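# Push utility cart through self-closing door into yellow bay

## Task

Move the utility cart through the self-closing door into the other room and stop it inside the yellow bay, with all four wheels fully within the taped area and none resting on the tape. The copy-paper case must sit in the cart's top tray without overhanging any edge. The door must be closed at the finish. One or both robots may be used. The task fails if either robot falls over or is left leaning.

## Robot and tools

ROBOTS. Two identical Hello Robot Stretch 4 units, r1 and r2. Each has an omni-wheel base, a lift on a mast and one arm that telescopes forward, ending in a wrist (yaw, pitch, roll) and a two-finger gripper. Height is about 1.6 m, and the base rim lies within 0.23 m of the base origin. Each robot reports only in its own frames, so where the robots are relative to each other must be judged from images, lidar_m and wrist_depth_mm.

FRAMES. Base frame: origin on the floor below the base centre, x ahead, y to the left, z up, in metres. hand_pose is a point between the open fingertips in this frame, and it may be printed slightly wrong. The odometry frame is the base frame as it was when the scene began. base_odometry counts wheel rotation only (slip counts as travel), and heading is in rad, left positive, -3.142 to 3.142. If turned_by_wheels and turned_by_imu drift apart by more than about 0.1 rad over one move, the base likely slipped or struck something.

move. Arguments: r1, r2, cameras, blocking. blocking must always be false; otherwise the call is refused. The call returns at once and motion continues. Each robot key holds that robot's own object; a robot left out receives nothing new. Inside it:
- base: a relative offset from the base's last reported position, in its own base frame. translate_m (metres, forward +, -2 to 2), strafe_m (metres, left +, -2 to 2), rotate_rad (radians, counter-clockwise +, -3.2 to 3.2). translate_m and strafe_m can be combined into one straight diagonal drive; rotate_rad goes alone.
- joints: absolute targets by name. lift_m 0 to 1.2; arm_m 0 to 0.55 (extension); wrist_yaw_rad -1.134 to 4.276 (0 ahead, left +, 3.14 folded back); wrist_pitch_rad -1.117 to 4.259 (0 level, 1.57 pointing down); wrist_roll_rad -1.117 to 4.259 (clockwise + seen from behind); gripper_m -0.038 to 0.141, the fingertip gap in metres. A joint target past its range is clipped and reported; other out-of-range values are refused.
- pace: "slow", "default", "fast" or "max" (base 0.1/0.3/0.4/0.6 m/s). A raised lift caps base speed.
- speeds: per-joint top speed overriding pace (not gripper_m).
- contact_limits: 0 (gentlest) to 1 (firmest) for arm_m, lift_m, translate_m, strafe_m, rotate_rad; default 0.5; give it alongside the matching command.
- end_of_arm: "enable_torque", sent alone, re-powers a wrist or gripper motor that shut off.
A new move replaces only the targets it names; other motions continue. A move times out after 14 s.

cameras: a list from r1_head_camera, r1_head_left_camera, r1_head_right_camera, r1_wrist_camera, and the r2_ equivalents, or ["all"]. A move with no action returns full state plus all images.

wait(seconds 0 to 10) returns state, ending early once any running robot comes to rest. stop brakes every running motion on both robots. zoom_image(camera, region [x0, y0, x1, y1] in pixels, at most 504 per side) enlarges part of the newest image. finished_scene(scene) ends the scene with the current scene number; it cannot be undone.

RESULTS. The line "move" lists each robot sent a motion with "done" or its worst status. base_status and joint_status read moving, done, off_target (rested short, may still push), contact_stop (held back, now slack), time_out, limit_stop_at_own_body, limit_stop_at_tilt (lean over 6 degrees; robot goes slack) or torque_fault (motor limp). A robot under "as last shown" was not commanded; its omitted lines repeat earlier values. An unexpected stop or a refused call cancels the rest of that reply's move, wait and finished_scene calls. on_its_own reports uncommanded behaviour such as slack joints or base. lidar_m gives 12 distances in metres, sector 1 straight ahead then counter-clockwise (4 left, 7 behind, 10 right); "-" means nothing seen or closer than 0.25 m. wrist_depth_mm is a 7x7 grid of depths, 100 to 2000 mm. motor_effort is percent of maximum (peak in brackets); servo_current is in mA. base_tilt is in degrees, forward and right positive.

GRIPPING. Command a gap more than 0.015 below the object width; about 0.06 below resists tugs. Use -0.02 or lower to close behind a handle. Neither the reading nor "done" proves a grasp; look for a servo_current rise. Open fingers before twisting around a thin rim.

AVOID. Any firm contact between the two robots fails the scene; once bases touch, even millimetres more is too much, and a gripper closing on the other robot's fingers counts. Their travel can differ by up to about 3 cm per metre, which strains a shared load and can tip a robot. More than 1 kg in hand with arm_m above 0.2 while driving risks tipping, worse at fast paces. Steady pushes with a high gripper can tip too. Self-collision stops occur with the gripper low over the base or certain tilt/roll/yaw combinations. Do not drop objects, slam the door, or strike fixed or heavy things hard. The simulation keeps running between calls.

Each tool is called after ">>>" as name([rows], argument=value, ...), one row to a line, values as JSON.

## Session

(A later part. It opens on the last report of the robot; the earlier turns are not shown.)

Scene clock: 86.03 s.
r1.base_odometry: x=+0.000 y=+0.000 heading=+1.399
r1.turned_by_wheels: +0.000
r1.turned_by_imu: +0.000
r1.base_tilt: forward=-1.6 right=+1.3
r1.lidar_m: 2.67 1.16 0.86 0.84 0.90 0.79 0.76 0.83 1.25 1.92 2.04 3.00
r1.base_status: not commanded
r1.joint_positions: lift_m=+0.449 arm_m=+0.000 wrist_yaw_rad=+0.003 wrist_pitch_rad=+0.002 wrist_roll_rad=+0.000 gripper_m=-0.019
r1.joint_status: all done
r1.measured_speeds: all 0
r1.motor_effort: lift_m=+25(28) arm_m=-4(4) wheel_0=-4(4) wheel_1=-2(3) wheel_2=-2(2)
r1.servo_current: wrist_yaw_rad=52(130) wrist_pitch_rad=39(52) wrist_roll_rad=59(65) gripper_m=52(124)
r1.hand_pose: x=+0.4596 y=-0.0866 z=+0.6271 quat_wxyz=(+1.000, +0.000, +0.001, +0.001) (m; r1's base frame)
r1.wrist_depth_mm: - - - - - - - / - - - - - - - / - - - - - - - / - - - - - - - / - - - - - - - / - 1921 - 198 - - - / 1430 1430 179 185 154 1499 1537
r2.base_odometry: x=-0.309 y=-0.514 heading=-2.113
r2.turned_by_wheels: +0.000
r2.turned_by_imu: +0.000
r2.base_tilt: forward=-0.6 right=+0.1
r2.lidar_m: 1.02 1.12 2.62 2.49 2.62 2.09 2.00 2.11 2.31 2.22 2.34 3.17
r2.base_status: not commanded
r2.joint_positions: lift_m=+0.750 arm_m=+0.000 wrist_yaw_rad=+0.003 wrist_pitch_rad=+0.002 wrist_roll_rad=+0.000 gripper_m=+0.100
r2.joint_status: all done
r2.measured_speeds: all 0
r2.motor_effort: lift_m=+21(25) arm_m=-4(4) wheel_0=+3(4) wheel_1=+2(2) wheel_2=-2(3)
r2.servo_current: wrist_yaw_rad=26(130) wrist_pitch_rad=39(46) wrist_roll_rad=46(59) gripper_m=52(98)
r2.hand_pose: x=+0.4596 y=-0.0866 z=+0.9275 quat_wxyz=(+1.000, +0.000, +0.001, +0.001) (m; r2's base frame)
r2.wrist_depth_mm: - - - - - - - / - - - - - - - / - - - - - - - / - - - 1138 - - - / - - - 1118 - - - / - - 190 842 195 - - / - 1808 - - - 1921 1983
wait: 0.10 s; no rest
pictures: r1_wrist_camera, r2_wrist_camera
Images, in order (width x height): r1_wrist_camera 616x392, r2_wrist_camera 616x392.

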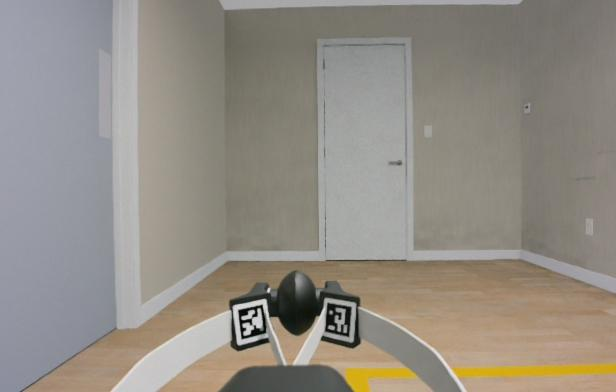

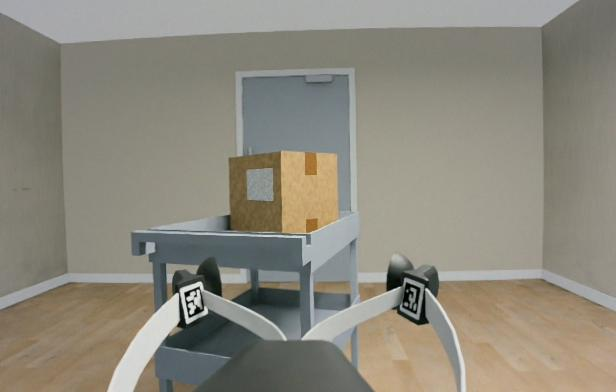

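>>> move(blocking=false, r2={"base":{"rotate_rad":-0.245}})

>>> wait(seconds=2)

>>> move(blocking=false, r2={"base":{"strafe_m":0.5}})

>>> wait(seconds=4)

>>> wait(seconds=0.1, cameras=["r2_wrist_camera","r2_head_camera"])

Scene clock: 109.30 s.
move: r2 moving
r1: as last shown
r1.base_tilt: forward=-1.6 right=+1.2
r1.lidar_m: 2.64 1.14 0.86 0.84 0.92 0.80 0.75 0.84 1.23 1.93 2.08 2.97
r1.motor_effort: lift_m=+25(25) arm_m=-4(4) wheel_0=-4(4) wheel_1=-2(2) wheel_2=-1(2)
r1.servo_current: wrist_yaw_rad=46(59) wrist_pitch_rad=46(46) wrist_roll_rad=52(59) gripper_m=52(59)
r1.wrist_depth_mm: - - - - - - - / - - - - - - - / - - - - - - - / - - - - - - - / - - - - - - - / - 1921 - 199 - - - / 1397 1464 179 183 154 1499 1537
r2.base_odometry: x=-0.309 y=-0.514 heading=-2.318
r2.turned_by_wheels: -0.206
r2.turned_by_imu: -0.199
r2.base_tilt: forward=-0.7 right=+0.1
r2.lidar_m: 0.99 1.05 2.84 2.51 2.48 2.29 2.01 2.02 2.40 2.21 2.24 2.68
r2.base_status: rotate_rad moving
r2.joint_positions: lift_m=+0.750 arm_m=+0.000 wrist_yaw_rad=+0.003 wrist_pitch_rad=+0.002 wrist_roll_rad=+0.000 gripper_m=+0.100
r2.joint_status: not commanded
r2.measured_speeds: translate_m=-0.001 strafe_m=-0.002 rotate_rad=-0.430 lift_m=+0.000 arm_m=+0.000 wrist_yaw_rad=+0.000 wrist_pitch_rad=+0.000 wrist_roll_rad=+0.000
r2.motor_effort: lift_m=+21(21) arm_m=-4(4) wheel_0=+2(10) wheel_1=+4(8) wheel_2=+5(10)
r2.servo_current: wrist_yaw_rad=46(59) wrist_pitch_rad=46(46) wrist_roll_rad=52(59) gripper_m=39(59)
r2.hand_pose: x=+0.4595 y=-0.0867 z=+0.9275 quat_wxyz=(+1.000, +0.000, +0.001, +0.001) (m; r2's base frame)
r2.wrist_depth_mm: - - - - - - - / - - - - - - - / - - - - - - - / - - 1160 - - - - / - - 842 - - - - / - - 190 - 196 - - / - - - - - 1863 -
pictures: none

Scene clock: 109.80 s.
earlier move: r2 done
r1.base_odometry: x=+0.000 y=+0.000 heading=+1.399
r1.turned_by_wheels: +0.000
r1.turned_by_imu: +0.000
r1.base_tilt: forward=-1.6 right=+1.2
r1.lidar_m: 2.63 1.14 0.87 0.85 0.89 0.80 0.76 0.85 1.25 1.91 2.05 2.98
r1.base_status: not commanded
r1.joint_positions: lift_m=+0.449 arm_m=+0.000 wrist_yaw_rad=+0.003 wrist_pitch_rad=+0.002 wrist_roll_rad=+0.000 gripper_m=-0.019
r1.joint_status: not commanded
r1.measured_speeds: all 0
r1.motor_effort: lift_m=+25(25) arm_m=-4(4) wheel_0=-3(4) wheel_1=-2(2) wheel_2=-2(2)
r1.servo_current: wrist_yaw_rad=52(65) wrist_pitch_rad=39(46) wrist_roll_rad=46(72) gripper_m=52(59)
r1.hand_pose: x=+0.4596 y=-0.0866 z=+0.6271 quat_wxyz=(+1.000, +0.000, +0.001, +0.001) (m; r1's base frame)
r1.wrist_depth_mm: - - - - - - - / - - - - - - - / - - - - - - - / - - - - - - - / - - - - - - - / - 1921 - 199 - - - / 1464 1537 179 184 154 1576 1537
r2.base_odometry: x=-0.309 y=-0.514 heading=-2.357
r2.turned_by_wheels: -0.039
r2.turned_by_imu: -0.038
r2.base_tilt: forward=-0.7 right=+0.1
r2.lidar_m: 1.01 1.01 2.92 2.48 2.51 2.31 2.01 2.01 2.35 2.22 2.21 2.62
r2.base_status: done
r2.joint_positions: lift_m=+0.750 arm_m=+0.000 wrist_yaw_rad=+0.003 wrist_pitch_rad=+0.002 wrist_roll_rad=+0.000 gripper_m=+0.100
r2.joint_status: not commanded
r2.measured_speeds: all 0
r2.motor_effort: lift_m=+21(21) arm_m=-4(4) wheel_0=+4(10) wheel_1=+3(8) wheel_2=+4(10)
r2.servo_current: wrist_yaw_rad=46(59) wrist_pitch_rad=33(46) wrist_roll_rad=39(59) gripper_m=52(59)
r2.hand_pose: x=+0.4595 y=-0.0867 z=+0.9275 quat_wxyz=(+1.000, +0.000, +0.001, +0.001) (m; r2's base frame)
r2.wrist_depth_mm: - - - - - - - / - - - - - - - / - - - - - - - / - 1160 1205 - - - - / - - 1138 - - - - / - - 190 - 195 - - / - - - - - 1863 1921
wait: 0.50 of 2 s (r2 has come to rest)
pictures: none

Scene clock: 110.30 s.
move: r2 moving
r1: as last shown
r1.lidar_m: 2.67 1.14 0.86 0.84 0.92 0.80 0.76 0.82 1.24 1.93 2.07 2.99
r1.servo_current: wrist_yaw_rad=46(52) wrist_pitch_rad=39(46) wrist_roll_rad=33(65) gripper_m=52(52)
r1.wrist_depth_mm: - - - - - - - / - - - - - - - / - - - - - - - / - - - - - - - / - - - - - - - / - 1863 - 198 - - - / 1397 1464 179 183 154 1576 1537
r2.base_odometry: x=-0.284 y=-0.540 heading=-2.357
r2.turned_by_wheels: +0.000
r2.turned_by_imu: +0.000
r2.base_tilt: forward=-0.7 right=+0.1
r2.lidar_m: 0.98 1.03 2.88 2.46 2.46 2.31 2.01 2.02 2.37 2.24 2.25 2.67
r2.base_status: strafe_m moving
r2.joint_positions: lift_m=+0.750 arm_m=+0.000 wrist_yaw_rad=+0.003 wrist_pitch_rad=+0.002 wrist_roll_rad=+0.000 gripper_m=+0.100
r2.joint_status: not commanded
r2.measured_speeds: translate_m=-0.001 strafe_m=+0.139 rotate_rad=+0.007 lift_m=+0.000 arm_m=+0.000 wrist_yaw_rad=+0.000 wrist_pitch_rad=+0.000 wrist_roll_rad=+0.000
r2.motor_effort: lift_m=+21(21) arm_m=-4(4) wheel_0=-7(13) wheel_1=+9(11) wheel_2=+0(3)
r2.servo_current: wrist_yaw_rad=46(52) wrist_pitch_rad=39(39) wrist_roll_rad=33(52) gripper_m=52(52)
r2.hand_pose: x=+0.4595 y=-0.0867 z=+0.9275 quat_wxyz=(+1.000, +0.000, +0.001, +0.001) (m; r2's base frame)
r2.wrist_depth_mm: - - - - - - - / - - - - - - - / - - - - - - - / - 1182 1182 - - - - / - - 1042 - - - - / - - 190 - 195 - - / 1863 - - - - 1863 1983
pictures: none

Scene clock: 112.80 s.
earlier move: r2 done
r1.base_odometry: x=+0.000 y=+0.000 heading=+1.399
r1.turned_by_wheels: +0.000
r1.turned_by_imu: +0.000
r1.base_tilt: forward=-1.6 right=+1.3
r1.lidar_m: 2.65 1.14 0.86 0.84 0.91 0.79 0.78 0.82 1.23 1.93 2.06 2.97
r1.base_status: not commanded
r1.joint_positions: lift_m=+0.449 arm_m=+0.000 wrist_yaw_rad=+0.003 wrist_pitch_rad=+0.002 wrist_roll_rad=+0.000 gripper_m=-0.019
r1.joint_status: not commanded
r1.measured_speeds: all 0
r1.motor_effort: lift_m=+25(25) arm_m=-4(4) wheel_0=-4(4) wheel_1=-2(3) wheel_2=-2(2)
r1.servo_current: wrist_yaw_rad=46(78) wrist_pitch_rad=39(52) wrist_roll_rad=33(65) gripper_m=52(59)
r1.hand_pose: x=+0.4596 y=-0.0866 z=+0.6271 quat_wxyz=(+1.000, +0.000, +0.001, +0.001) (m; r1's base frame)
r1.wrist_depth_mm: - - - - - - - / - - - - - - - / - - - - - - - / - - - - - - - / - - - - - - - / - 1921 - 198 - - - / 1430 1499 179 184 154 1537 1537
r2.base_odometry: x=+0.044 y=-0.868 heading=-2.357
r2.turned_by_wheels: +0.000
r2.turned_by_imu: +0.000
r2.base_tilt: forward=-0.7 right=+0.1
r2.lidar_m: 0.99 3.64 2.38 2.01 2.01 2.39 2.13 2.13 2.49 2.71 2.70 1.02
r2.base_status: done
r2.joint_positions: lift_m=+0.750 arm_m=+0.000 wrist_yaw_rad=+0.003 wrist_pitch_rad=+0.002 wrist_roll_rad=+0.000 gripper_m=+0.100
r2.joint_status: not commanded
r2.measured_speeds: all 0
r2.motor_effort: lift_m=+21(21) arm_m=-4(4) wheel_0=+0(14) wheel_1=+2(13) wheel_2=+0(3)
r2.servo_current: wrist_yaw_rad=46(59) wrist_pitch_rad=46(52) wrist_roll_rad=52(65) gripper_m=52(52)
r2.hand_pose: x=+0.4595 y=-0.0867 z=+0.9275 quat_wxyz=(+1.000, +0.000, +0.001, +0.001) (m; r2's base frame)
r2.wrist_depth_mm: - - - - - - - / - - - - - - - / - - - - - - - / - - - 1098 - - - / - - - 1397 1098 - - / - - 193 1397 193 - - / - - 1983 - 1983 1921 1983
wait: 2.50 of 4 s (r2 has come to rest)
pictures: none

Scene clock: 112.90 s.
r1.base_odometry: x=+0.000 y=+0.000 heading=+1.399
r1.turned_by_wheels: +0.000
r1.turned_by_imu: +0.000
r1.base_tilt: forward=-1.6 right=+1.3
r1.lidar_m: 2.65 1.14 0.86 0.83 0.91 0.80 0.76 0.84 1.22 1.93 2.05 2.98
r1.base_status: not commanded
r1.joint_positions: lift_m=+0.449 arm_m=+0.000 wrist_yaw_rad=+0.003 wrist_pitch_rad=+0.002 wrist_roll_rad=+0.000 gripper_m=-0.019
r1.joint_status: not commanded
r1.measured_speeds: all 0
r1.motor_effort: lift_m=+25(25) arm_m=-4(4) wheel_0=-3(4) wheel_1=-2(3) wheel_2=-1(2)
r1.servo_current: wrist_yaw_rad=59(78) wrist_pitch_rad=52(52) wrist_roll_rad=46(65) gripper_m=59(59)
r1.hand_pose: x=+0.4596 y=-0.0866 z=+0.6271 quat_wxyz=(+1.000, +0.000, +0.001, +0.001) (m; r1's base frame)
r1.wrist_depth_mm: - - - - - - - / - - - - - - - / - - - - - - - / - - - - - - - / - - - - - - - / - 1983 - 198 - - - / 1430 1464 179 183 154 1537 1537
r2.base_odometry: x=+0.044 y=-0.868 heading=-2.357
r2.turned_by_wheels: +0.000
r2.turned_by_imu: +0.000
r2.base_tilt: forward=-0.7 right=+0.1
r2.lidar_m: 0.99 3.61 2.36 1.99 2.03 2.40 2.13 2.12 2.52 2.72 2.70 1.02
r2.base_status: done
r2.joint_positions: lift_m=+0.750 arm_m=+0.000 wrist_yaw_rad=+0.003 wrist_pitch_rad=+0.002 wrist_roll_rad=+0.000 gripper_m=+0.100
r2.joint_status: not commanded
r2.measured_speeds: all 0
r2.motor_effort: lift_m=+21(21) arm_m=-4(4) wheel_0=-1(14) wheel_1=+1(13) wheel_2=+0(3)
r2.servo_current: wrist_yaw_rad=39(59) wrist_pitch_rad=33(52) wrist_roll_rad=46(65) gripper_m=52(52)
r2.hand_pose: x=+0.4595 y=-0.0867 z=+0.9275 quat_wxyz=(+1.000, +0.000, +0.001, +0.001) (m; r2's base frame)
r2.wrist_depth_mm: - - - - - - - / - - - - - - - / - - - - - - - / - - - 1098 - - - / - - - 1397 1078 - - / - - 194 1397 193 - - / - 1921 1921 - 1921 1863 1983
wait: 0.10 s; no rest
pictures: r2_head_camera, r2_wrist_camera
Images, in order (width x height): r2_head_camera 420x560, r2_wrist_camera 616x392.

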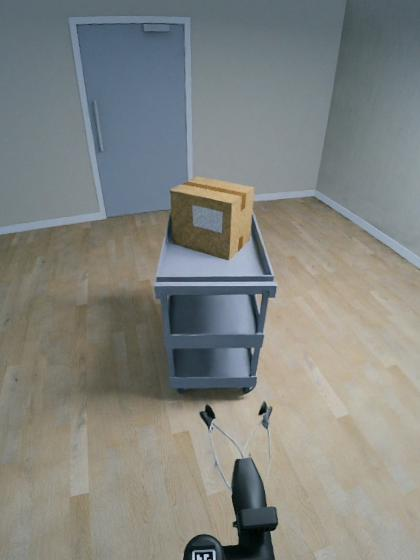

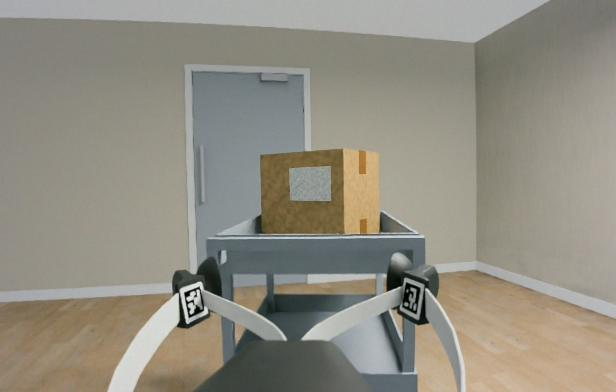

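>>> move(blocking=false, r2={"base":{"translate_m":0.3},"joints":{"lift_m":0.69,"wrist_roll_rad":1.571}})

>>> wait(seconds=1.3)

>>> wait(seconds=2)

>>> wait(seconds=0.3, cameras=["r2_wrist_camera","r2_head_camera"])

Scene clock: 135.50 s.
move: r2 moving
r1: as last shown
r1.lidar_m: 2.61 1.15 0.87 0.82 0.91 0.80 0.77 0.83 1.22 1.91 2.06 2.95
r1.motor_effort: lift_m=+25(25) arm_m=-4(4) wheel_0=-4(4) wheel_1=-2(2) wheel_2=-2(2)
r1.servo_current: wrist_yaw_rad=59(59) wrist_pitch_rad=39(46) wrist_roll_rad=52(59) gripper_m=59(59)
r1.wrist_depth_mm: - - - - - - - / - - - - - - - / - - - - - - - / - - - - - - - / - - - - - - - / - 1863 - 198 - - - / 1430 1464 179 184 154 1537 1537
r2.base_odometry: x=+0.022 y=-0.890 heading=-2.357
r2.turned_by_wheels: +0.000
r2.turned_by_imu: +0.001
r2.base_tilt: forward=-0.7 right=+0.0
r2.lidar_m: 0.94 3.59 2.40 2.03 2.03 2.40 2.16 2.15 2.53 2.71 2.69 0.99
r2.base_status: translate_m moving
r2.joint_positions: lift_m=+0.713 arm_m=+0.000 wrist_yaw_rad=+0.003 wrist_pitch_rad=+0.002 wrist_roll_rad=+0.589 gripper_m=+0.100
r2.joint_status: lift_m moving; wrist_roll_rad moving
r2.measured_speeds: translate_m=+0.121 strafe_m=+0.000 rotate_rad=+0.004 lift_m=-0.124 arm_m=+0.000 wrist_yaw_rad=+0.000 wrist_pitch_rad=+0.000 wrist_roll_rad=+1.820
r2.motor_effort: lift_m=+12(21) arm_m=-4(4) wheel_0=+8(9) wheel_1=+6(9) wheel_2=-13(13)
r2.servo_current: wrist_yaw_rad=59(59) wrist_pitch_rad=33(46) wrist_roll_rad=111(111) gripper_m=52(52)
r2.hand_pose: x=+0.4595 y=-0.0867 z=+0.8911 quat_wxyz=(+0.957, +0.290, +0.001, +0.001) (m; r2's base frame)
r2.wrist_depth_mm: - - - - - - - / - - - - - - - / - - - 1160 - - - / - - - 1060 788 - - / - - - 809 - - 1756 / - - 193 1366 187 1537 1397 / - - - - - - 1205
pictures: none

Scene clock: 136.80 s.
earlier move: r2 moving
r1.base_odometry: x=+0.000 y=+0.000 heading=+1.399
r1.turned_by_wheels: +0.000
r1.turned_by_imu: +0.000
r1.base_tilt: forward=-1.6 right=+1.3
r1.lidar_m: 2.65 1.16 0.85 0.84 0.89 0.80 0.77 0.84 1.24 1.94 2.05 2.96
r1.base_status: not commanded
r1.joint_positions: lift_m=+0.449 arm_m=+0.000 wrist_yaw_rad=+0.003 wrist_pitch_rad=+0.002 wrist_roll_rad=+0.000 gripper_m=-0.019
r1.joint_status: not commanded
r1.measured_speeds: all 0
r1.motor_effort: lift_m=+25(25) arm_m=-4(4) wheel_0=-3(4) wheel_1=-2(3) wheel_2=-2(2)
r1.servo_current: wrist_yaw_rad=52(65) wrist_pitch_rad=46(52) wrist_roll_rad=33(59) gripper_m=59(65)
r1.hand_pose: x=+0.4596 y=-0.0866 z=+0.6271 quat_wxyz=(+1.000, +0.000, +0.001, +0.001) (m; r1's base frame)
r1.wrist_depth_mm: - - - - - - - / - - - - - - - / - - - - - - - / - - - - - - - / - - - - - - - / - 1863 - 199 - - - / 1464 1499 179 183 154 1537 1499
r2.base_odometry: x=-0.155 y=-1.066 heading=-2.357
r2.turned_by_wheels: +0.000
r2.turned_by_imu: +0.000
r2.base_tilt: forward=-0.6 right=+0.0
r2.lidar_m: 0.70 3.34 2.45 2.11 2.10 2.48 2.39 2.39 2.81 2.64 2.66 0.75
r2.base_status: translate_m moving
r2.joint_positions: lift_m=+0.690 arm_m=+0.000 wrist_yaw_rad=+0.003 wrist_pitch_rad=+0.002 wrist_roll_rad=+1.569 gripper_m=+0.100
r2.joint_status: all done
r2.measured_speeds: translate_m=+0.103 strafe_m=+0.000 rotate_rad=+0.002 lift_m=+0.000 arm_m=+0.000 wrist_yaw_rad=+0.000 wrist_pitch_rad=+0.000 wrist_roll_rad=+0.000
r2.motor_effort: lift_m=+14(21) arm_m=-4(4) wheel_0=+5(9) wheel_1=+3(9) wheel_2=-3(14)
r2.servo_current: wrist_yaw_rad=59(59) wrist_pitch_rad=39(46) wrist_roll_rad=46(111) gripper_m=46(59)
r2.hand_pose: x=+0.4595 y=-0.0867 z=+0.8681 quat_wxyz=(+0.708, +0.706, +0.001, +0.000) (m; r2's base frame)
r2.wrist_depth_mm: - - - - - 1708 1182 / - - - - - 1499 539 / - - - 831 1138 - 539 / - - 798 544 1138 - 544 / - - 878 554 1118 - 554 / - - 193 549 192 - 554 / - - - - - 1756 554
wait: 1.30 s; no rest
pictures: none

Scene clock: 137.47 s.
earlier move: r2 done
r1.base_odometry: x=+0.000 y=+0.000 heading=+1.399
r1.turned_by_wheels: +0.000
r1.turned_by_imu: +0.000
r1.base_tilt: forward=-1.6 right=+1.3
r1.lidar_m: 2.66 1.14 0.86 0.84 0.88 0.80 0.77 0.81 1.23 1.93 2.06 2.95
r1.base_status: not commanded
r1.joint_positions: lift_m=+0.449 arm_m=+0.000 wrist_yaw_rad=+0.003 wrist_pitch_rad=+0.002 wrist_roll_rad=+0.000 gripper_m=-0.019
r1.joint_status: not commanded
r1.measured_speeds: all 0
r1.motor_effort: lift_m=+25(25) arm_m=-4(4) wheel_0=-3(4) wheel_1=-2(3) wheel_2=-1(2)
r1.servo_current: wrist_yaw_rad=39(65) wrist_pitch_rad=39(52) wrist_roll_rad=59(72) gripper_m=52(65)
r1.hand_pose: x=+0.4596 y=-0.0866 z=+0.6271 quat_wxyz=(+1.000, +0.000, +0.001, +0.001) (m; r1's base frame)
r1.wrist_depth_mm: - - - - - - - / - - - - - - - / - - - - - - - / - - - - - - - / - - - - - - - / - 1921 - 198 - - - / 1430 1464 179 183 154 1576 1537
r2.base_odometry: x=-0.168 y=-1.080 heading=-2.357
r2.turned_by_wheels: +0.000
r2.turned_by_imu: +0.000
r2.base_tilt: forward=-0.7 right=+0.1
r2.lidar_m: 0.68 3.32 2.42 2.11 2.10 2.49 2.40 2.44 2.82 2.64 2.64 0.71
r2.base_status: done
r2.joint_positions: lift_m=+0.690 arm_m=+0.000 wrist_yaw_rad=+0.003 wrist_pitch_rad=+0.002 wrist_roll_rad=+1.569 gripper_m=+0.100
r2.joint_status: all done
r2.measured_speeds: all 0
r2.motor_effort: lift_m=+14(21) arm_m=-4(4) wheel_0=+2(9) wheel_1=+3(9) wheel_2=-3(14)
r2.servo_current: wrist_yaw_rad=52(59) wrist_pitch_rad=39(46) wrist_roll_rad=46(111) gripper_m=52(59)
r2.hand_pose: x=+0.4595 y=-0.0867 z=+0.8681 quat_wxyz=(+0.708, +0.706, +0.001, +0.000) (m; r2's base frame)
r2.wrist_depth_mm: - - - - - 1708 1182 / - - - 517 - 1618 512 / - - - 521 - - 521 / - - 778 525 - - 521 / - - 842 530 1118 - 530 / - - 193 530 192 - 535 / - - - - - 544 539
wait: 0.67 of 2 s (r2 has come to rest)
pictures: none

Scene clock: 137.77 s.
r1.base_odometry: x=+0.000 y=+0.000 heading=+1.399
r1.turned_by_wheels: +0.000
r1.turned_by_imu: +0.000
r1.base_tilt: forward=-1.6 right=+1.3
r1.lidar_m: 2.66 1.15 0.87 0.85 0.90 0.80 0.77 0.83 1.24 1.93 2.07 2.97
r1.base_status: not commanded
r1.joint_positions: lift_m=+0.449 arm_m=+0.000 wrist_yaw_rad=+0.003 wrist_pitch_rad=+0.002 wrist_roll_rad=+0.000 gripper_m=-0.019
r1.joint_status: not commanded
r1.measured_speeds: all 0
r1.motor_effort: lift_m=+25(25) arm_m=-4(4) wheel_0=-3(4) wheel_1=-2(3) wheel_2=-2(2)
r1.servo_current: wrist_yaw_rad=39(65) wrist_pitch_rad=39(52) wrist_roll_rad=39(72) gripper_m=52(65)
r1.hand_pose: x=+0.4596 y=-0.0866 z=+0.6271 quat_wxyz=(+1.000, +0.000, +0.001, +0.001) (m; r1's base frame)
r1.wrist_depth_mm: - - - - - - - / - - - - - - - / - - - - - - - / - - - - - - - / - - - - - - - / - 1863 - 198 - - - / 1397 1537 179 183 154 1499 1499
r2.base_odometry: x=-0.168 y=-1.080 heading=-2.357
r2.turned_by_wheels: +0.000
r2.turned_by_imu: +0.000
r2.base_tilt: forward=-0.7 right=+0.1
r2.lidar_m: 0.68 3.32 2.45 2.12 2.08 2.49 2.41 2.41 2.81 2.63 2.63 0.72
r2.base_status: done
r2.joint_positions: lift_m=+0.690 arm_m=+0.000 wrist_yaw_rad=+0.003 wrist_pitch_rad=+0.002 wrist_roll_rad=+1.569 gripper_m=+0.100
r2.joint_status: all done
r2.measured_speeds: all 0
r2.motor_effort: lift_m=+14(21) arm_m=-4(4) wheel_0=+2(9) wheel_1=+3(9) wheel_2=-3(14)
r2.servo_current: wrist_yaw_rad=39(59) wrist_pitch_rad=39(46) wrist_roll_rad=52(111) gripper_m=46(59)
r2.hand_pose: x=+0.4595 y=-0.0867 z=+0.8681 quat_wxyz=(+0.708, +0.706, +0.001, +0.000) (m; r2's base frame)
r2.wrist_depth_mm: - - - - - 1756 1182 / - - - 517 - 1661 517 / - - - 521 - - 517 / - - 778 521 - - 521 / - - 854 525 1118 - 530 / - - 193 530 192 - 535 / - - - - - 544 539
wait: 0.30 s; at rest by 0.27 s
pictures: r2_head_camera, r2_wrist_camera
Images, in order (width x height): r2_head_camera 420x560, r2_wrist_camera 616x392.

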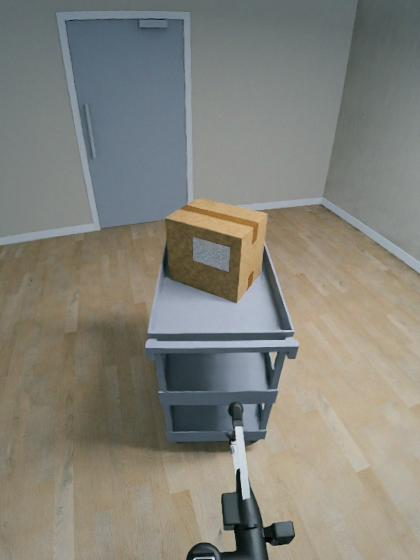

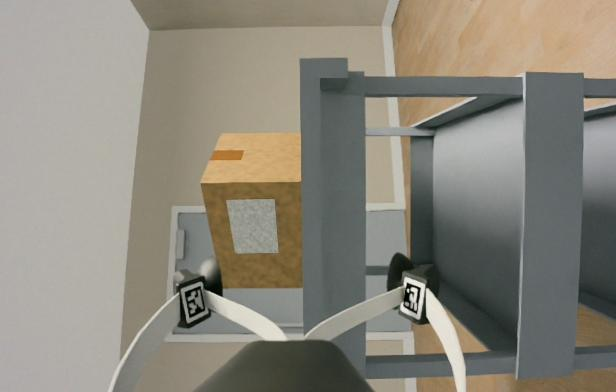

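>>> move(blocking=false, r2={"base":{"translate_m":0.27},"pace":"slow","contact_limits":{"translate_m":0.15}})

>>> wait(seconds=5)

>>> wait(seconds=0.3, cameras=["r2_wrist_camera","r2_head_camera"])

Scene clock: 149.77 s.
move: r2 moving
r1: as last shown
r1.lidar_m: 2.65 1.13 0.86 0.83 0.91 0.80 0.77 0.83 1.22 1.92 2.05 2.99
r1.motor_effort: lift_m=+25(25) arm_m=-4(4) wheel_0=-3(4) wheel_1=-3(3) wheel_2=-2(2)
r1.servo_current: wrist_yaw_rad=72(72) wrist_pitch_rad=39(46) wrist_roll_rad=46(59) gripper_m=52(59)
r1.wrist_depth_mm: - - - - - - - / - - - - - - - / - - - - - - - / - - - - - - - / - - - - - - - / - 1863 - 198 - - - / 1464 1464 179 183 154 1537 1537
r2.base_odometry: x=-0.177 y=-1.088 heading=-2.357
r2.turned_by_wheels: +0.000
r2.turned_by_imu: +0.001
r2.base_tilt: forward=-0.7 right=+0.1
r2.lidar_m: 0.68 3.33 2.44 2.12 2.10 2.49 2.43 2.43 2.86 2.63 2.64 0.71
r2.base_status: translate_m moving
r2.joint_positions: lift_m=+0.690 arm_m=+0.000 wrist_yaw_rad=+0.003 wrist_pitch_rad=+0.002 wrist_roll_rad=+1.569 gripper_m=+0.100
r2.joint_status: not commanded
r2.measured_speeds: translate_m=+0.048 strafe_m=+0.000 rotate_rad=+0.001 lift_m=+0.000 arm_m=+0.000 wrist_yaw_rad=+0.000 wrist_pitch_rad=+0.000 wrist_roll_rad=+0.000
r2.motor_effort: lift_m=+14(14) arm_m=-4(4) wheel_0=+6(7) wheel_1=+6(6) wheel_2=-10(10)
r2.servo_current: wrist_yaw_rad=52(59) wrist_pitch_rad=39(46) wrist_roll_rad=46(59) gripper_m=46(52)
r2.contact_limits: translate_m 0.15
r2.hand_pose: x=+0.4595 y=-0.0867 z=+0.8681 quat_wxyz=(+0.708, +0.706, +0.001, +0.000) (m; r2's base frame)
r2.wrist_depth_mm: - - - - - 1756 1205 / - - - 508 - 1576 500 / - - - 512 - - 512 / - - 768 512 - - 512 / - - 820 517 - - 521 / - - 193 525 193 - 525 / - - - - - 530 525
pictures: none

Scene clock: 153.23 s.
earlier move: r2 done
r1.base_odometry: x=+0.000 y=+0.000 heading=+1.399
r1.turned_by_wheels: +0.000
r1.turned_by_imu: +0.000
r1.base_tilt: forward=-1.6 right=+1.2
r1.lidar_m: 2.65 1.17 0.85 0.82 0.89 0.79 0.76 0.83 1.23 1.93 2.01 2.98
r1.base_status: not commanded
r1.joint_positions: lift_m=+0.449 arm_m=+0.000 wrist_yaw_rad=+0.003 wrist_pitch_rad=+0.002 wrist_roll_rad=+0.000 gripper_m=-0.019
r1.joint_status: not commanded
r1.measured_speeds: all 0
r1.motor_effort: lift_m=+25(25) arm_m=-4(4) wheel_0=-3(4) wheel_1=-2(3) wheel_2=-2(2)
r1.servo_current: wrist_yaw_rad=72(72) wrist_pitch_rad=39(52) wrist_roll_rad=46(65) gripper_m=59(59)
r1.hand_pose: x=+0.4596 y=-0.0866 z=+0.6271 quat_wxyz=(+1.000, +0.000, +0.001, +0.001) (m; r1's base frame)
r1.wrist_depth_mm: - - - - - - - / - - - - - - - / - - - - - - - / - - - - - - - / - - - - - - - / - 1863 - 198 - - - / 1430 1464 179 183 154 1537 1537
r2.base_odometry: x=-0.359 y=-1.270 heading=-2.357
r2.turned_by_wheels: +0.000
r2.turned_by_imu: +0.001
r2.base_tilt: forward=-0.6 right=+0.1
r2.lidar_m: 0.42 0.44 2.48 2.17 2.17 2.59 2.67 2.68 2.96 2.57 2.57 0.45
r2.base_status: done
r2.joint_positions: lift_m=+0.690 arm_m=+0.000 wrist_yaw_rad=+0.003 wrist_pitch_rad=+0.002 wrist_roll_rad=+1.569 gripper_m=+0.100
r2.joint_status: not commanded
r2.measured_speeds: all 0
r2.motor_effort: lift_m=+14(15) arm_m=-4(4) wheel_0=+3(9) wheel_1=+4(7) wheel_2=-6(11)
r2.servo_current: wrist_yaw_rad=39(65) wrist_pitch_rad=33(46) wrist_roll_rad=59(65) gripper_m=59(59)
r2.contact_limits: translate_m 0.15
r2.hand_pose: x=+0.4595 y=-0.0867 z=+0.8681 quat_wxyz=(+0.708, +0.706, +0.001, +0.000) (m; r2's base frame)
r2.wrist_depth_mm: - - - 191 250 1576 1182 / - - - 193 251 1661 - / - - 569 195 253 820 - / - - 488 196 255 854 - / - - 530 198 258 854 - / - - 195 198 194 - - / - - - - 262 1756 -
wait: 3.47 of 5 s (r2 has come to rest)
pictures: none

Scene clock: 153.53 s.
r1.base_odometry: x=+0.000 y=+0.000 heading=+1.399
r1.turned_by_wheels: +0.000
r1.turned_by_imu: +0.000
r1.base_tilt: forward=-1.6 right=+1.3
r1.lidar_m: 2.67 1.14 0.87 0.84 0.90 0.79 0.77 0.82 1.22 1.93 2.06 2.99
r1.base_status: not commanded
r1.joint_positions: lift_m=+0.449 arm_m=+0.000 wrist_yaw_rad=+0.003 wrist_pitch_rad=+0.002 wrist_roll_rad=+0.000 gripper_m=-0.019
r1.joint_status: not commanded
r1.measured_speeds: all 0
r1.motor_effort: lift_m=+25(25) arm_m=-4(4) wheel_0=-3(4) wheel_1=-2(3) wheel_2=-2(2)
r1.servo_current: wrist_yaw_rad=59(72) wrist_pitch_rad=46(52) wrist_roll_rad=39(65) gripper_m=52(59)
r1.hand_pose: x=+0.4596 y=-0.0866 z=+0.6271 quat_wxyz=(+1.000, +0.000, +0.001, +0.001) (m; r1's base frame)
r1.wrist_depth_mm: - - - - - - - / - - - - - - - / - - - - - - - / - - - - - - - / - - - - - - - / - 1863 - 199 - - - / 1464 1464 180 183 154 1537 1537
r2.base_odometry: x=-0.359 y=-1.270 heading=-2.357
r2.turned_by_wheels: +0.000
r2.turned_by_imu: +0.000
r2.base_tilt: forward=-0.7 right=+0.0
r2.lidar_m: 0.43 0.44 2.50 2.19 2.19 2.55 2.66 2.68 2.95 2.56 2.57 0.43
r2.base_status: done
r2.joint_positions: lift_m=+0.690 arm_m=+0.000 wrist_yaw_rad=+0.003 wrist_pitch_rad=+0.002 wrist_roll_rad=+1.569 gripper_m=+0.100
r2.joint_status: not commanded
r2.measured_speeds: all 0
r2.motor_effort: lift_m=+14(15) arm_m=-4(4) wheel_0=+3(9) wheel_1=+4(7) wheel_2=-6(11)
r2.servo_current: wrist_yaw_rad=46(65) wrist_pitch_rad=39(46) wrist_roll_rad=46(65) gripper_m=52(59)
r2.contact_limits: translate_m 0.15
r2.hand_pose: x=+0.4595 y=-0.0867 z=+0.8681 quat_wxyz=(+0.708, +0.706, +0.001, +0.000) (m; r2's base frame)
r2.wrist_depth_mm: - - - 191 250 1661 1205 / - - - 193 252 1576 - / - - 569 195 252 831 - / - - 488 196 255 854 - / - - 530 198 257 866 - / - - 195 199 194 - - / - - - - 262 1756 -
wait: 0.30 s; at rest by 0.27 s
pictures: r2_head_camera, r2_wrist_camera
Images, in order (width x height): r2_head_camera 420x560, r2_wrist_camera 616x392.

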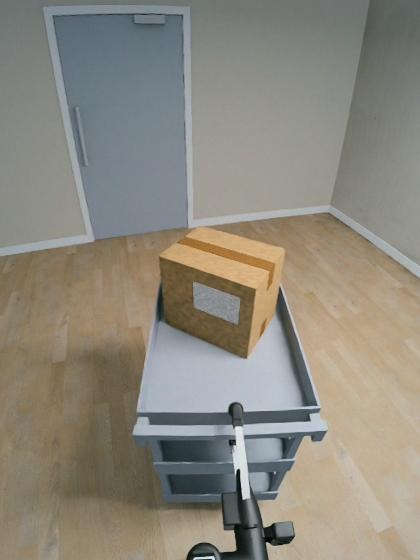

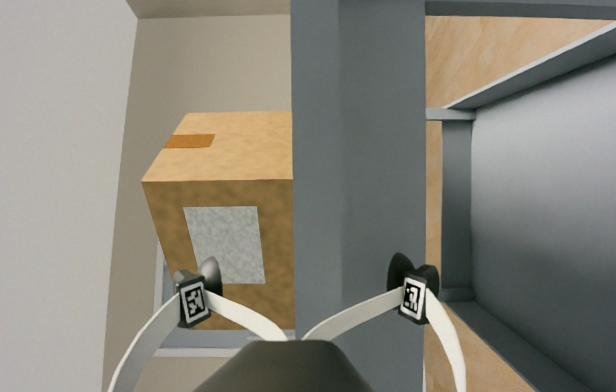

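>>> move(blocking=false, r2={"joints":{"lift_m":0.685,"gripper_m":-0.025}})

>>> wait(seconds=3)

>>> wait(seconds=0.3, cameras=["r2_wrist_camera","r2_head_camera"])

Scene clock: 163.57 s.
move: r2 moving
r1: as last shown
r1.lidar_m: 2.65 1.13 0.86 0.84 0.90 0.79 0.78 0.85 1.27 1.94 2.06 2.98
r1.motor_effort: lift_m=+25(25) arm_m=-4(4) wheel_0=-3(4) wheel_1=-2(2) wheel_2=-2(2)
r1.servo_current: wrist_yaw_rad=52(52) wrist_pitch_rad=39(46) wrist_roll_rad=59(65) gripper_m=52(59)
r1.wrist_depth_mm: - - - - - - - / - - - - - - - / - - - - - - - / - - - - - - - / - - - - - - - / - 1921 - 198 - - - / 1397 1464 179 183 154 1537 1537
r2.base_odometry: x=-0.359 y=-1.270 heading=-2.357
r2.turned_by_wheels: +0.000
r2.turned_by_imu: +0.000
r2.base_tilt: forward=-0.6 right=+0.0
r2.lidar_m: 0.42 0.46 2.51 2.19 2.17 2.57 2.64 2.69 2.95 2.56 2.60 0.45
r2.base_status: not commanded
r2.joint_positions: lift_m=+0.685 arm_m=+0.000 wrist_yaw_rad=+0.003 wrist_pitch_rad=+0.002 wrist_roll_rad=+1.569 gripper_m=+0.083
r2.joint_status: lift_m moving; gripper_m moving
r2.measured_speeds: all 0
r2.motor_effort: lift_m=+16(16) arm_m=-4(4) wheel_0=+4(4) wheel_1=+4(4) wheel_2=-6(6)
r2.servo_current: wrist_yaw_rad=39(59) wrist_pitch_rad=46(46) wrist_roll_rad=52(59) gripper_m=130(130)
r2.contact_limits: translate_m 0.15
r2.hand_pose: x=+0.4595 y=-0.0867 z=+0.8631 quat_wxyz=(+0.708, +0.706, +0.001, +0.000) (m; r2's base frame)
r2.wrist_depth_mm: - - - 191 249 1708 1182 / - - - 193 251 1756 - / - - 569 194 254 842 - / - - 484 255 255 842 - / - - 530 257 257 854 - / - - 196 200 191 - - / - - - - 262 1921 -
pictures: none

Scene clock: 165.03 s.
earlier move: r2 done
r1.base_odometry: x=+0.000 y=+0.000 heading=+1.399
r1.turned_by_wheels: +0.000
r1.turned_by_imu: +0.000
r1.base_tilt: forward=-1.6 right=+1.3
r1.lidar_m: 2.67 1.16 0.86 0.83 0.92 0.79 0.74 0.83 1.25 1.93 2.04 2.96
r1.base_status: not commanded
r1.joint_positions: lift_m=+0.449 arm_m=+0.000 wrist_yaw_rad=+0.003 wrist_pitch_rad=+0.002 wrist_roll_rad=+0.000 gripper_m=-0.019
r1.joint_status: not commanded
r1.measured_speeds: all 0
r1.motor_effort: lift_m=+25(25) arm_m=-4(4) wheel_0=-4(4) wheel_1=-2(3) wheel_2=-1(2)
r1.servo_current: wrist_yaw_rad=59(72) wrist_pitch_rad=46(52) wrist_roll_rad=46(72) gripper_m=52(59)
r1.hand_pose: x=+0.4596 y=-0.0866 z=+0.6271 quat_wxyz=(+1.000, +0.000, +0.001, +0.001) (m; r1's base frame)
r1.wrist_depth_mm: - - - - - - - / - - - - - - - / - - - - - - - / - - - - - - - / - - - - - - - / - 1863 - 199 - - - / 1397 1464 179 183 154 1576 1537
r2.base_odometry: x=-0.359 y=-1.270 heading=-2.357
r2.turned_by_wheels: +0.000
r2.turned_by_imu: +0.000
r2.base_tilt: forward=-0.6 right=+0.1
r2.lidar_m: 0.41 0.45 2.50 2.17 2.16 2.57 2.68 2.67 2.97 2.55 2.55 0.44
r2.base_status: not commanded
r2.joint_positions: lift_m=+0.685 arm_m=+0.000 wrist_yaw_rad=+0.003 wrist_pitch_rad=+0.002 wrist_roll_rad=+1.569 gripper_m=-0.023
r2.joint_status: all done
r2.measured_speeds: all 0
r2.motor_effort: lift_m=+15(16) arm_m=-4(4) wheel_0=+4(4) wheel_1=+4(4) wheel_2=-4(6)
r2.servo_current: wrist_yaw_rad=39(65) wrist_pitch_rad=39(52) wrist_roll_rad=46(59) gripper_m=137(267)
r2.contact_limits: translate_m 0.15
r2.hand_pose: x=+0.4595 y=-0.0867 z=+0.8630 quat_wxyz=(+0.708, +0.707, +0.001, +0.000) (m; r2's base frame)
r2.wrist_depth_mm: - - - 181 238 1661 1182 / - - - 183 241 1537 - / - - 549 185 244 842 - / - - 480 187 246 866 - / - - 535 189 249 854 - / - - 186 191 177 - - / - - - - - 1499 -
wait: 1.47 of 3 s (r2 has come to rest)
pictures: none

Scene clock: 165.33 s.
r1.base_odometry: x=+0.000 y=+0.000 heading=+1.399
r1.turned_by_wheels: +0.000
r1.turned_by_imu: +0.000
r1.base_tilt: forward=-1.6 right=+1.3
r1.lidar_m: 2.65 1.14 0.89 0.83 0.89 0.80 0.75 0.83 1.22 1.94 2.05 2.96
r1.base_status: not commanded
r1.joint_positions: lift_m=+0.449 arm_m=+0.000 wrist_yaw_rad=+0.003 wrist_pitch_rad=+0.002 wrist_roll_rad=+0.000 gripper_m=-0.019
r1.joint_status: not commanded
r1.measured_speeds: all 0
r1.motor_effort: lift_m=+25(25) arm_m=-4(4) wheel_0=-4(4) wheel_1=-2(3) wheel_2=-2(2)
r1.servo_current: wrist_yaw_rad=65(72) wrist_pitch_rad=46(52) wrist_roll_rad=33(72) gripper_m=59(59)
r1.hand_pose: x=+0.4596 y=-0.0866 z=+0.6271 quat_wxyz=(+1.000, +0.000, +0.001, +0.001) (m; r1's base frame)
r1.wrist_depth_mm: - - - - - - - / - - - - - - - / - - - - - - - / - - - - - - - / - - - - - - - / - 1863 - 198 - - - / 1464 1499 179 183 154 1537 1537
r2.base_odometry: x=-0.359 y=-1.270 heading=-2.357
r2.turned_by_wheels: +0.000
r2.turned_by_imu: +0.000
r2.base_tilt: forward=-0.7 right=+0.0
r2.lidar_m: 0.41 0.45 2.53 2.17 2.18 2.57 2.68 2.69 2.98 2.56 2.57 0.45
r2.base_status: not commanded
r2.joint_positions: lift_m=+0.685 arm_m=+0.000 wrist_yaw_rad=+0.003 wrist_pitch_rad=+0.002 wrist_roll_rad=+1.569 gripper_m=-0.023
r2.joint_status: all done
r2.measured_speeds: all 0
r2.motor_effort: lift_m=+15(16) arm_m=-4(4) wheel_0=+4(4) wheel_1=+3(4) wheel_2=-4(6)
r2.servo_current: wrist_yaw_rad=39(65) wrist_pitch_rad=46(52) wrist_roll_rad=59(59) gripper_m=137(267)
r2.contact_limits: translate_m 0.15
r2.hand_pose: x=+0.4595 y=-0.0867 z=+0.8630 quat_wxyz=(+0.708, +0.707, +0.001, +0.000) (m; r2's base frame)
r2.wrist_depth_mm: - - - 181 239 1661 1160 / - - - 182 240 1576 - / - - 549 185 243 842 - / - - 477 186 246 842 - / - - 535 188 249 842 - / - - 186 190 178 - - / - - - - - 1537 -
wait: 0.30 s; at rest by 0.27 s
pictures: r2_head_camera, r2_wrist_camera
Images, in order (width x height): r2_head_camera 420x560, r2_wrist_camera 616x392.

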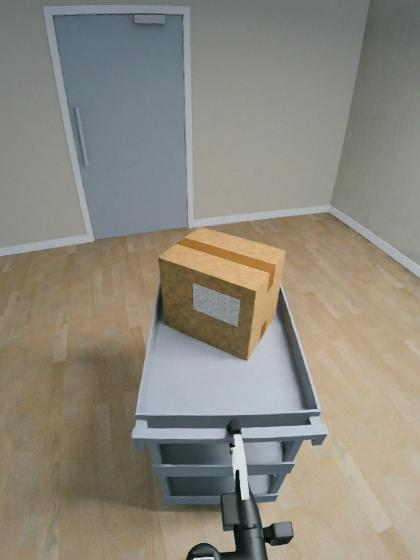

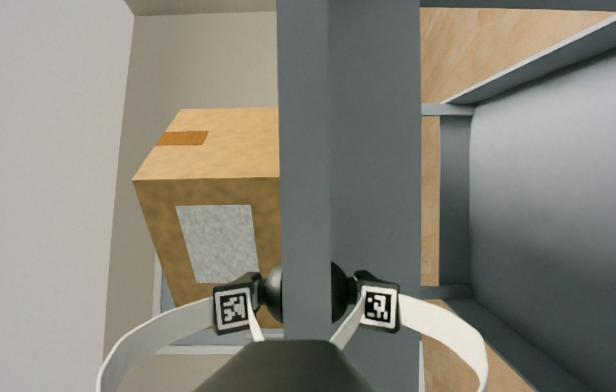

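>>> move(blocking=false, r2={"base":{"translate_m":-0.6},"pace":"slow"})

>>> wait(seconds=3, cameras=["r2_head_camera"])

>>> wait(seconds=5, cameras=["r2_wrist_camera","r2_head_camera"])

Scene clock: 171.93 s.
move: r2 moving
r1: as last shown
r1.lidar_m: 2.65 1.14 0.86 0.83 0.90 0.79 0.77 0.84 1.21 1.93 2.06 2.96
r1.motor_effort: lift_m=+25(25) arm_m=-4(4) wheel_0=-3(4) wheel_1=-2(2) wheel_2=-2(2)
r1.servo_current: wrist_yaw_rad=46(52) wrist_pitch_rad=39(46) wrist_roll_rad=59(59) gripper_m=59(59)
r1.wrist_depth_mm: - - - - - - - / - - - - - - - / - - - - - - - / - - - - - - - / - - - - - - - / - 1863 - 198 - - - / 1397 1464 179 183 154 1499 1576
r2.base_odometry: x=-0.351 y=-1.262 heading=-2.356
r2.turned_by_wheels: +0.000
r2.turned_by_imu: +0.001
r2.base_tilt: forward=-0.7 right=+0.0
r2.lidar_m: 0.41 0.44 2.56 2.20 2.19 2.56 2.66 2.69 2.96 2.57 2.56 0.43
r2.base_status: translate_m moving
r2.joint_positions: lift_m=+0.685 arm_m=+0.000 wrist_yaw_rad=+0.003 wrist_pitch_rad=+0.002 wrist_roll_rad=+1.569 gripper_m=-0.023
r2.joint_status: not commanded
r2.measured_speeds: translate_m=-0.049 strafe_m=+0.000 rotate_rad=+0.001 lift_m=+0.000 arm_m=+0.000 wrist_yaw_rad=+0.000 wrist_pitch_rad=+0.000 wrist_roll_rad=+0.000
r2.motor_effort: lift_m=+15(15) arm_m=-4(4) wheel_0=-6(7) wheel_1=-8(8) wheel_2=+13(14)
r2.servo_current: wrist_yaw_rad=46(52) wrist_pitch_rad=39(46) wrist_roll_rad=39(52) gripper_m=137(143)
r2.hand_pose: x=+0.4595 y=-0.0867 z=+0.8630 quat_wxyz=(+0.708, +0.707, +0.001, +0.000) (m; r2's base frame)
r2.wrist_depth_mm: - - - 181 238 1661 1160 / - - - 183 242 1576 - / - - 549 185 244 831 - / - - 477 186 247 842 - / - - 535 189 250 842 - / - - 186 191 177 - - / - - - - - 1499 -
pictures: none

Scene clock: 174.93 s.
earlier move: r2 moving
r1.base_odometry: x=+0.000 y=+0.000 heading=+1.399
r1.turned_by_wheels: +0.000
r1.turned_by_imu: +0.000
r1.base_tilt: forward=-1.6 right=+1.3
r1.lidar_m: 2.63 1.14 0.87 0.81 0.90 0.79 0.78 0.81 1.21 1.93 2.07 2.97
r1.base_status: not commanded
r1.joint_positions: lift_m=+0.449 arm_m=+0.000 wrist_yaw_rad=+0.003 wrist_pitch_rad=+0.002 wrist_roll_rad=+0.000 gripper_m=-0.019
r1.joint_status: not commanded
r1.measured_speeds: all 0
r1.motor_effort: lift_m=+25(25) arm_m=-4(4) wheel_0=-3(4) wheel_1=-2(3) wheel_2=-2(2)
r1.servo_current: wrist_yaw_rad=65(72) wrist_pitch_rad=46(52) wrist_roll_rad=59(65) gripper_m=59(59)
r1.hand_pose: x=+0.4596 y=-0.0866 z=+0.6271 quat_wxyz=(+1.000, +0.000, +0.001, +0.001) (m; r1's base frame)
r1.wrist_depth_mm: - - - - - - - / - - - - - - - / - - - - - - - / - - - - - - - / - - - - - - - / - 1863 - 198 - - - / 1397 1464 179 184 154 1576 1537
r2.base_odometry: x=-0.147 y=-1.059 heading=-2.356
r2.turned_by_wheels: +0.000
r2.turned_by_imu: +0.001
r2.base_tilt: forward=-0.7 right=+0.1
r2.lidar_m: 0.41 0.43 2.45 2.11 2.10 2.50 2.39 2.38 2.83 2.64 2.63 0.43
r2.base_status: translate_m moving
r2.joint_positions: lift_m=+0.685 arm_m=+0.000 wrist_yaw_rad=+0.003 wrist_pitch_rad=+0.002 wrist_roll_rad=+1.569 gripper_m=-0.023
r2.joint_status: not commanded
r2.measured_speeds: translate_m=-0.101 strafe_m=+0.000 rotate_rad=+0.000 lift_m=+0.000 arm_m=+0.000 wrist_yaw_rad=+0.000 wrist_pitch_rad=+0.000 wrist_roll_rad=+0.000
r2.motor_effort: lift_m=+15(15) arm_m=-4(4) wheel_0=-5(7) wheel_1=-7(9) wheel_2=+11(15)
r2.servo_current: wrist_yaw_rad=52(65) wrist_pitch_rad=39(46) wrist_roll_rad=39(65) gripper_m=130(143)
r2.hand_pose: x=+0.4596 y=-0.0865 z=+0.8630 quat_wxyz=(+0.708, +0.707, +0.002, +0.001) (m; r2's base frame)
r2.wrist_depth_mm: - - - 185 243 1708 1160 / - - - 186 245 1661 - / - - 580 187 247 842 - / - - 480 187 247 842 - / - - 525 188 249 842 - / - - 186 189 178 - - / - - - - - 1618 -
wait: 3.00 s; no rest
pictures: r2_head_camera
Images, in order (width x height): r2_head_camera 420x560.

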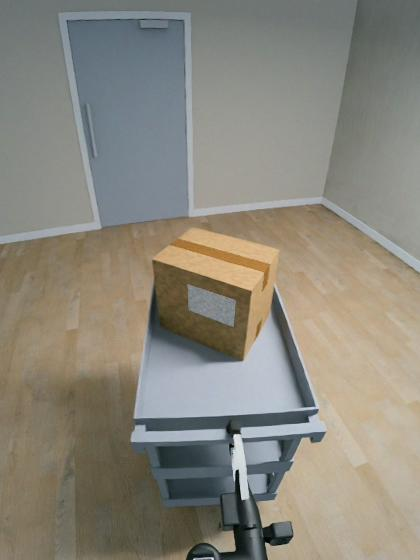

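Scene clock: 178.73 s.
earlier move: r2 done
r1.base_odometry: x=+0.000 y=+0.000 heading=+1.399
r1.turned_by_wheels: +0.000
r1.turned_by_imu: +0.000
r1.base_tilt: forward=-1.6 right=+1.3
r1.lidar_m: 2.64 1.17 0.88 0.84 0.90 0.81 0.77 0.85 1.22 1.94 2.04 2.98
r1.base_status: not commanded
r1.joint_positions: lift_m=+0.449 arm_m=+0.000 wrist_yaw_rad=+0.003 wrist_pitch_rad=+0.002 wrist_roll_rad=+0.000 gripper_m=-0.019
r1.joint_status: not commanded
r1.measured_speeds: all 0
r1.motor_effort: lift_m=+25(25) arm_m=-4(4) wheel_0=-4(4) wheel_1=-2(3) wheel_2=-1(2)
r1.servo_current: wrist_yaw_rad=46(78) wrist_pitch_rad=52(52) wrist_roll_rad=46(72) gripper_m=52(59)
r1.hand_pose: x=+0.4596 y=-0.0866 z=+0.6271 quat_wxyz=(+1.000, +0.000, +0.001, +0.001) (m; r1's base frame)
r1.wrist_depth_mm: - - - - - - - / - - - - - - - / - - - - - - - / - - - - - - - / - - - - - - - / - 1863 - 199 - - - / 1430 1464 179 183 154 1537 1537
r2.base_odometry: x=+0.065 y=-0.846 heading=-2.356
r2.turned_by_wheels: +0.000
r2.turned_by_imu: +0.001
r2.base_tilt: forward=-0.7 right=+0.0
r2.lidar_m: 0.39 0.42 2.36 2.01 1.99 2.39 2.10 2.09 2.48 2.71 2.72 0.45
r2.base_status: done
r2.joint_positions: lift_m=+0.685 arm_m=+0.000 wrist_yaw_rad=+0.003 wrist_pitch_rad=+0.002 wrist_roll_rad=+1.569 gripper_m=-0.023
r2.joint_status: not commanded
r2.measured_speeds: all 0
r2.motor_effort: lift_m=+15(15) arm_m=-4(4) wheel_0=+0(10) wheel_1=-4(9) wheel_2=+6(15)
r2.servo_current: wrist_yaw_rad=46(65) wrist_pitch_rad=39(46) wrist_roll_rad=39(65) gripper_m=124(143)
r2.hand_pose: x=+0.4596 y=-0.0865 z=+0.8630 quat_wxyz=(+0.708, +0.707, +0.002, +0.001) (m; r2's base frame)
r2.wrist_depth_mm: - - - 189 250 1576 1182 / - - - 189 248 1708 517 / - - 615 189 249 842 - / - - 488 189 249 854 - / - - 512 189 249 854 - / - - 186 189 179 842 - / - - - - - 564 -
wait: 3.80 of 5 s (r2 has come to rest)
pictures: r2_head_camera, r2_wrist_camera
Images, in order (width x height): r2_head_camera 420x560, r2_wrist_camera 616x392.

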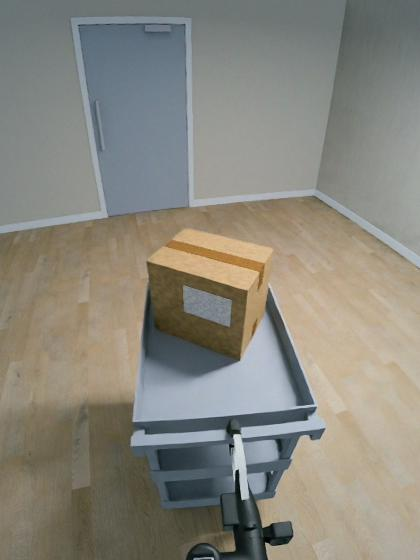

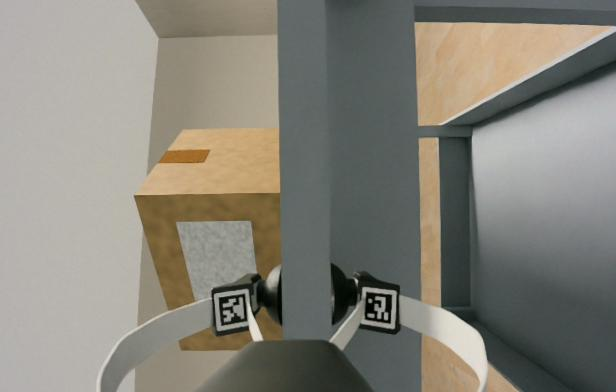

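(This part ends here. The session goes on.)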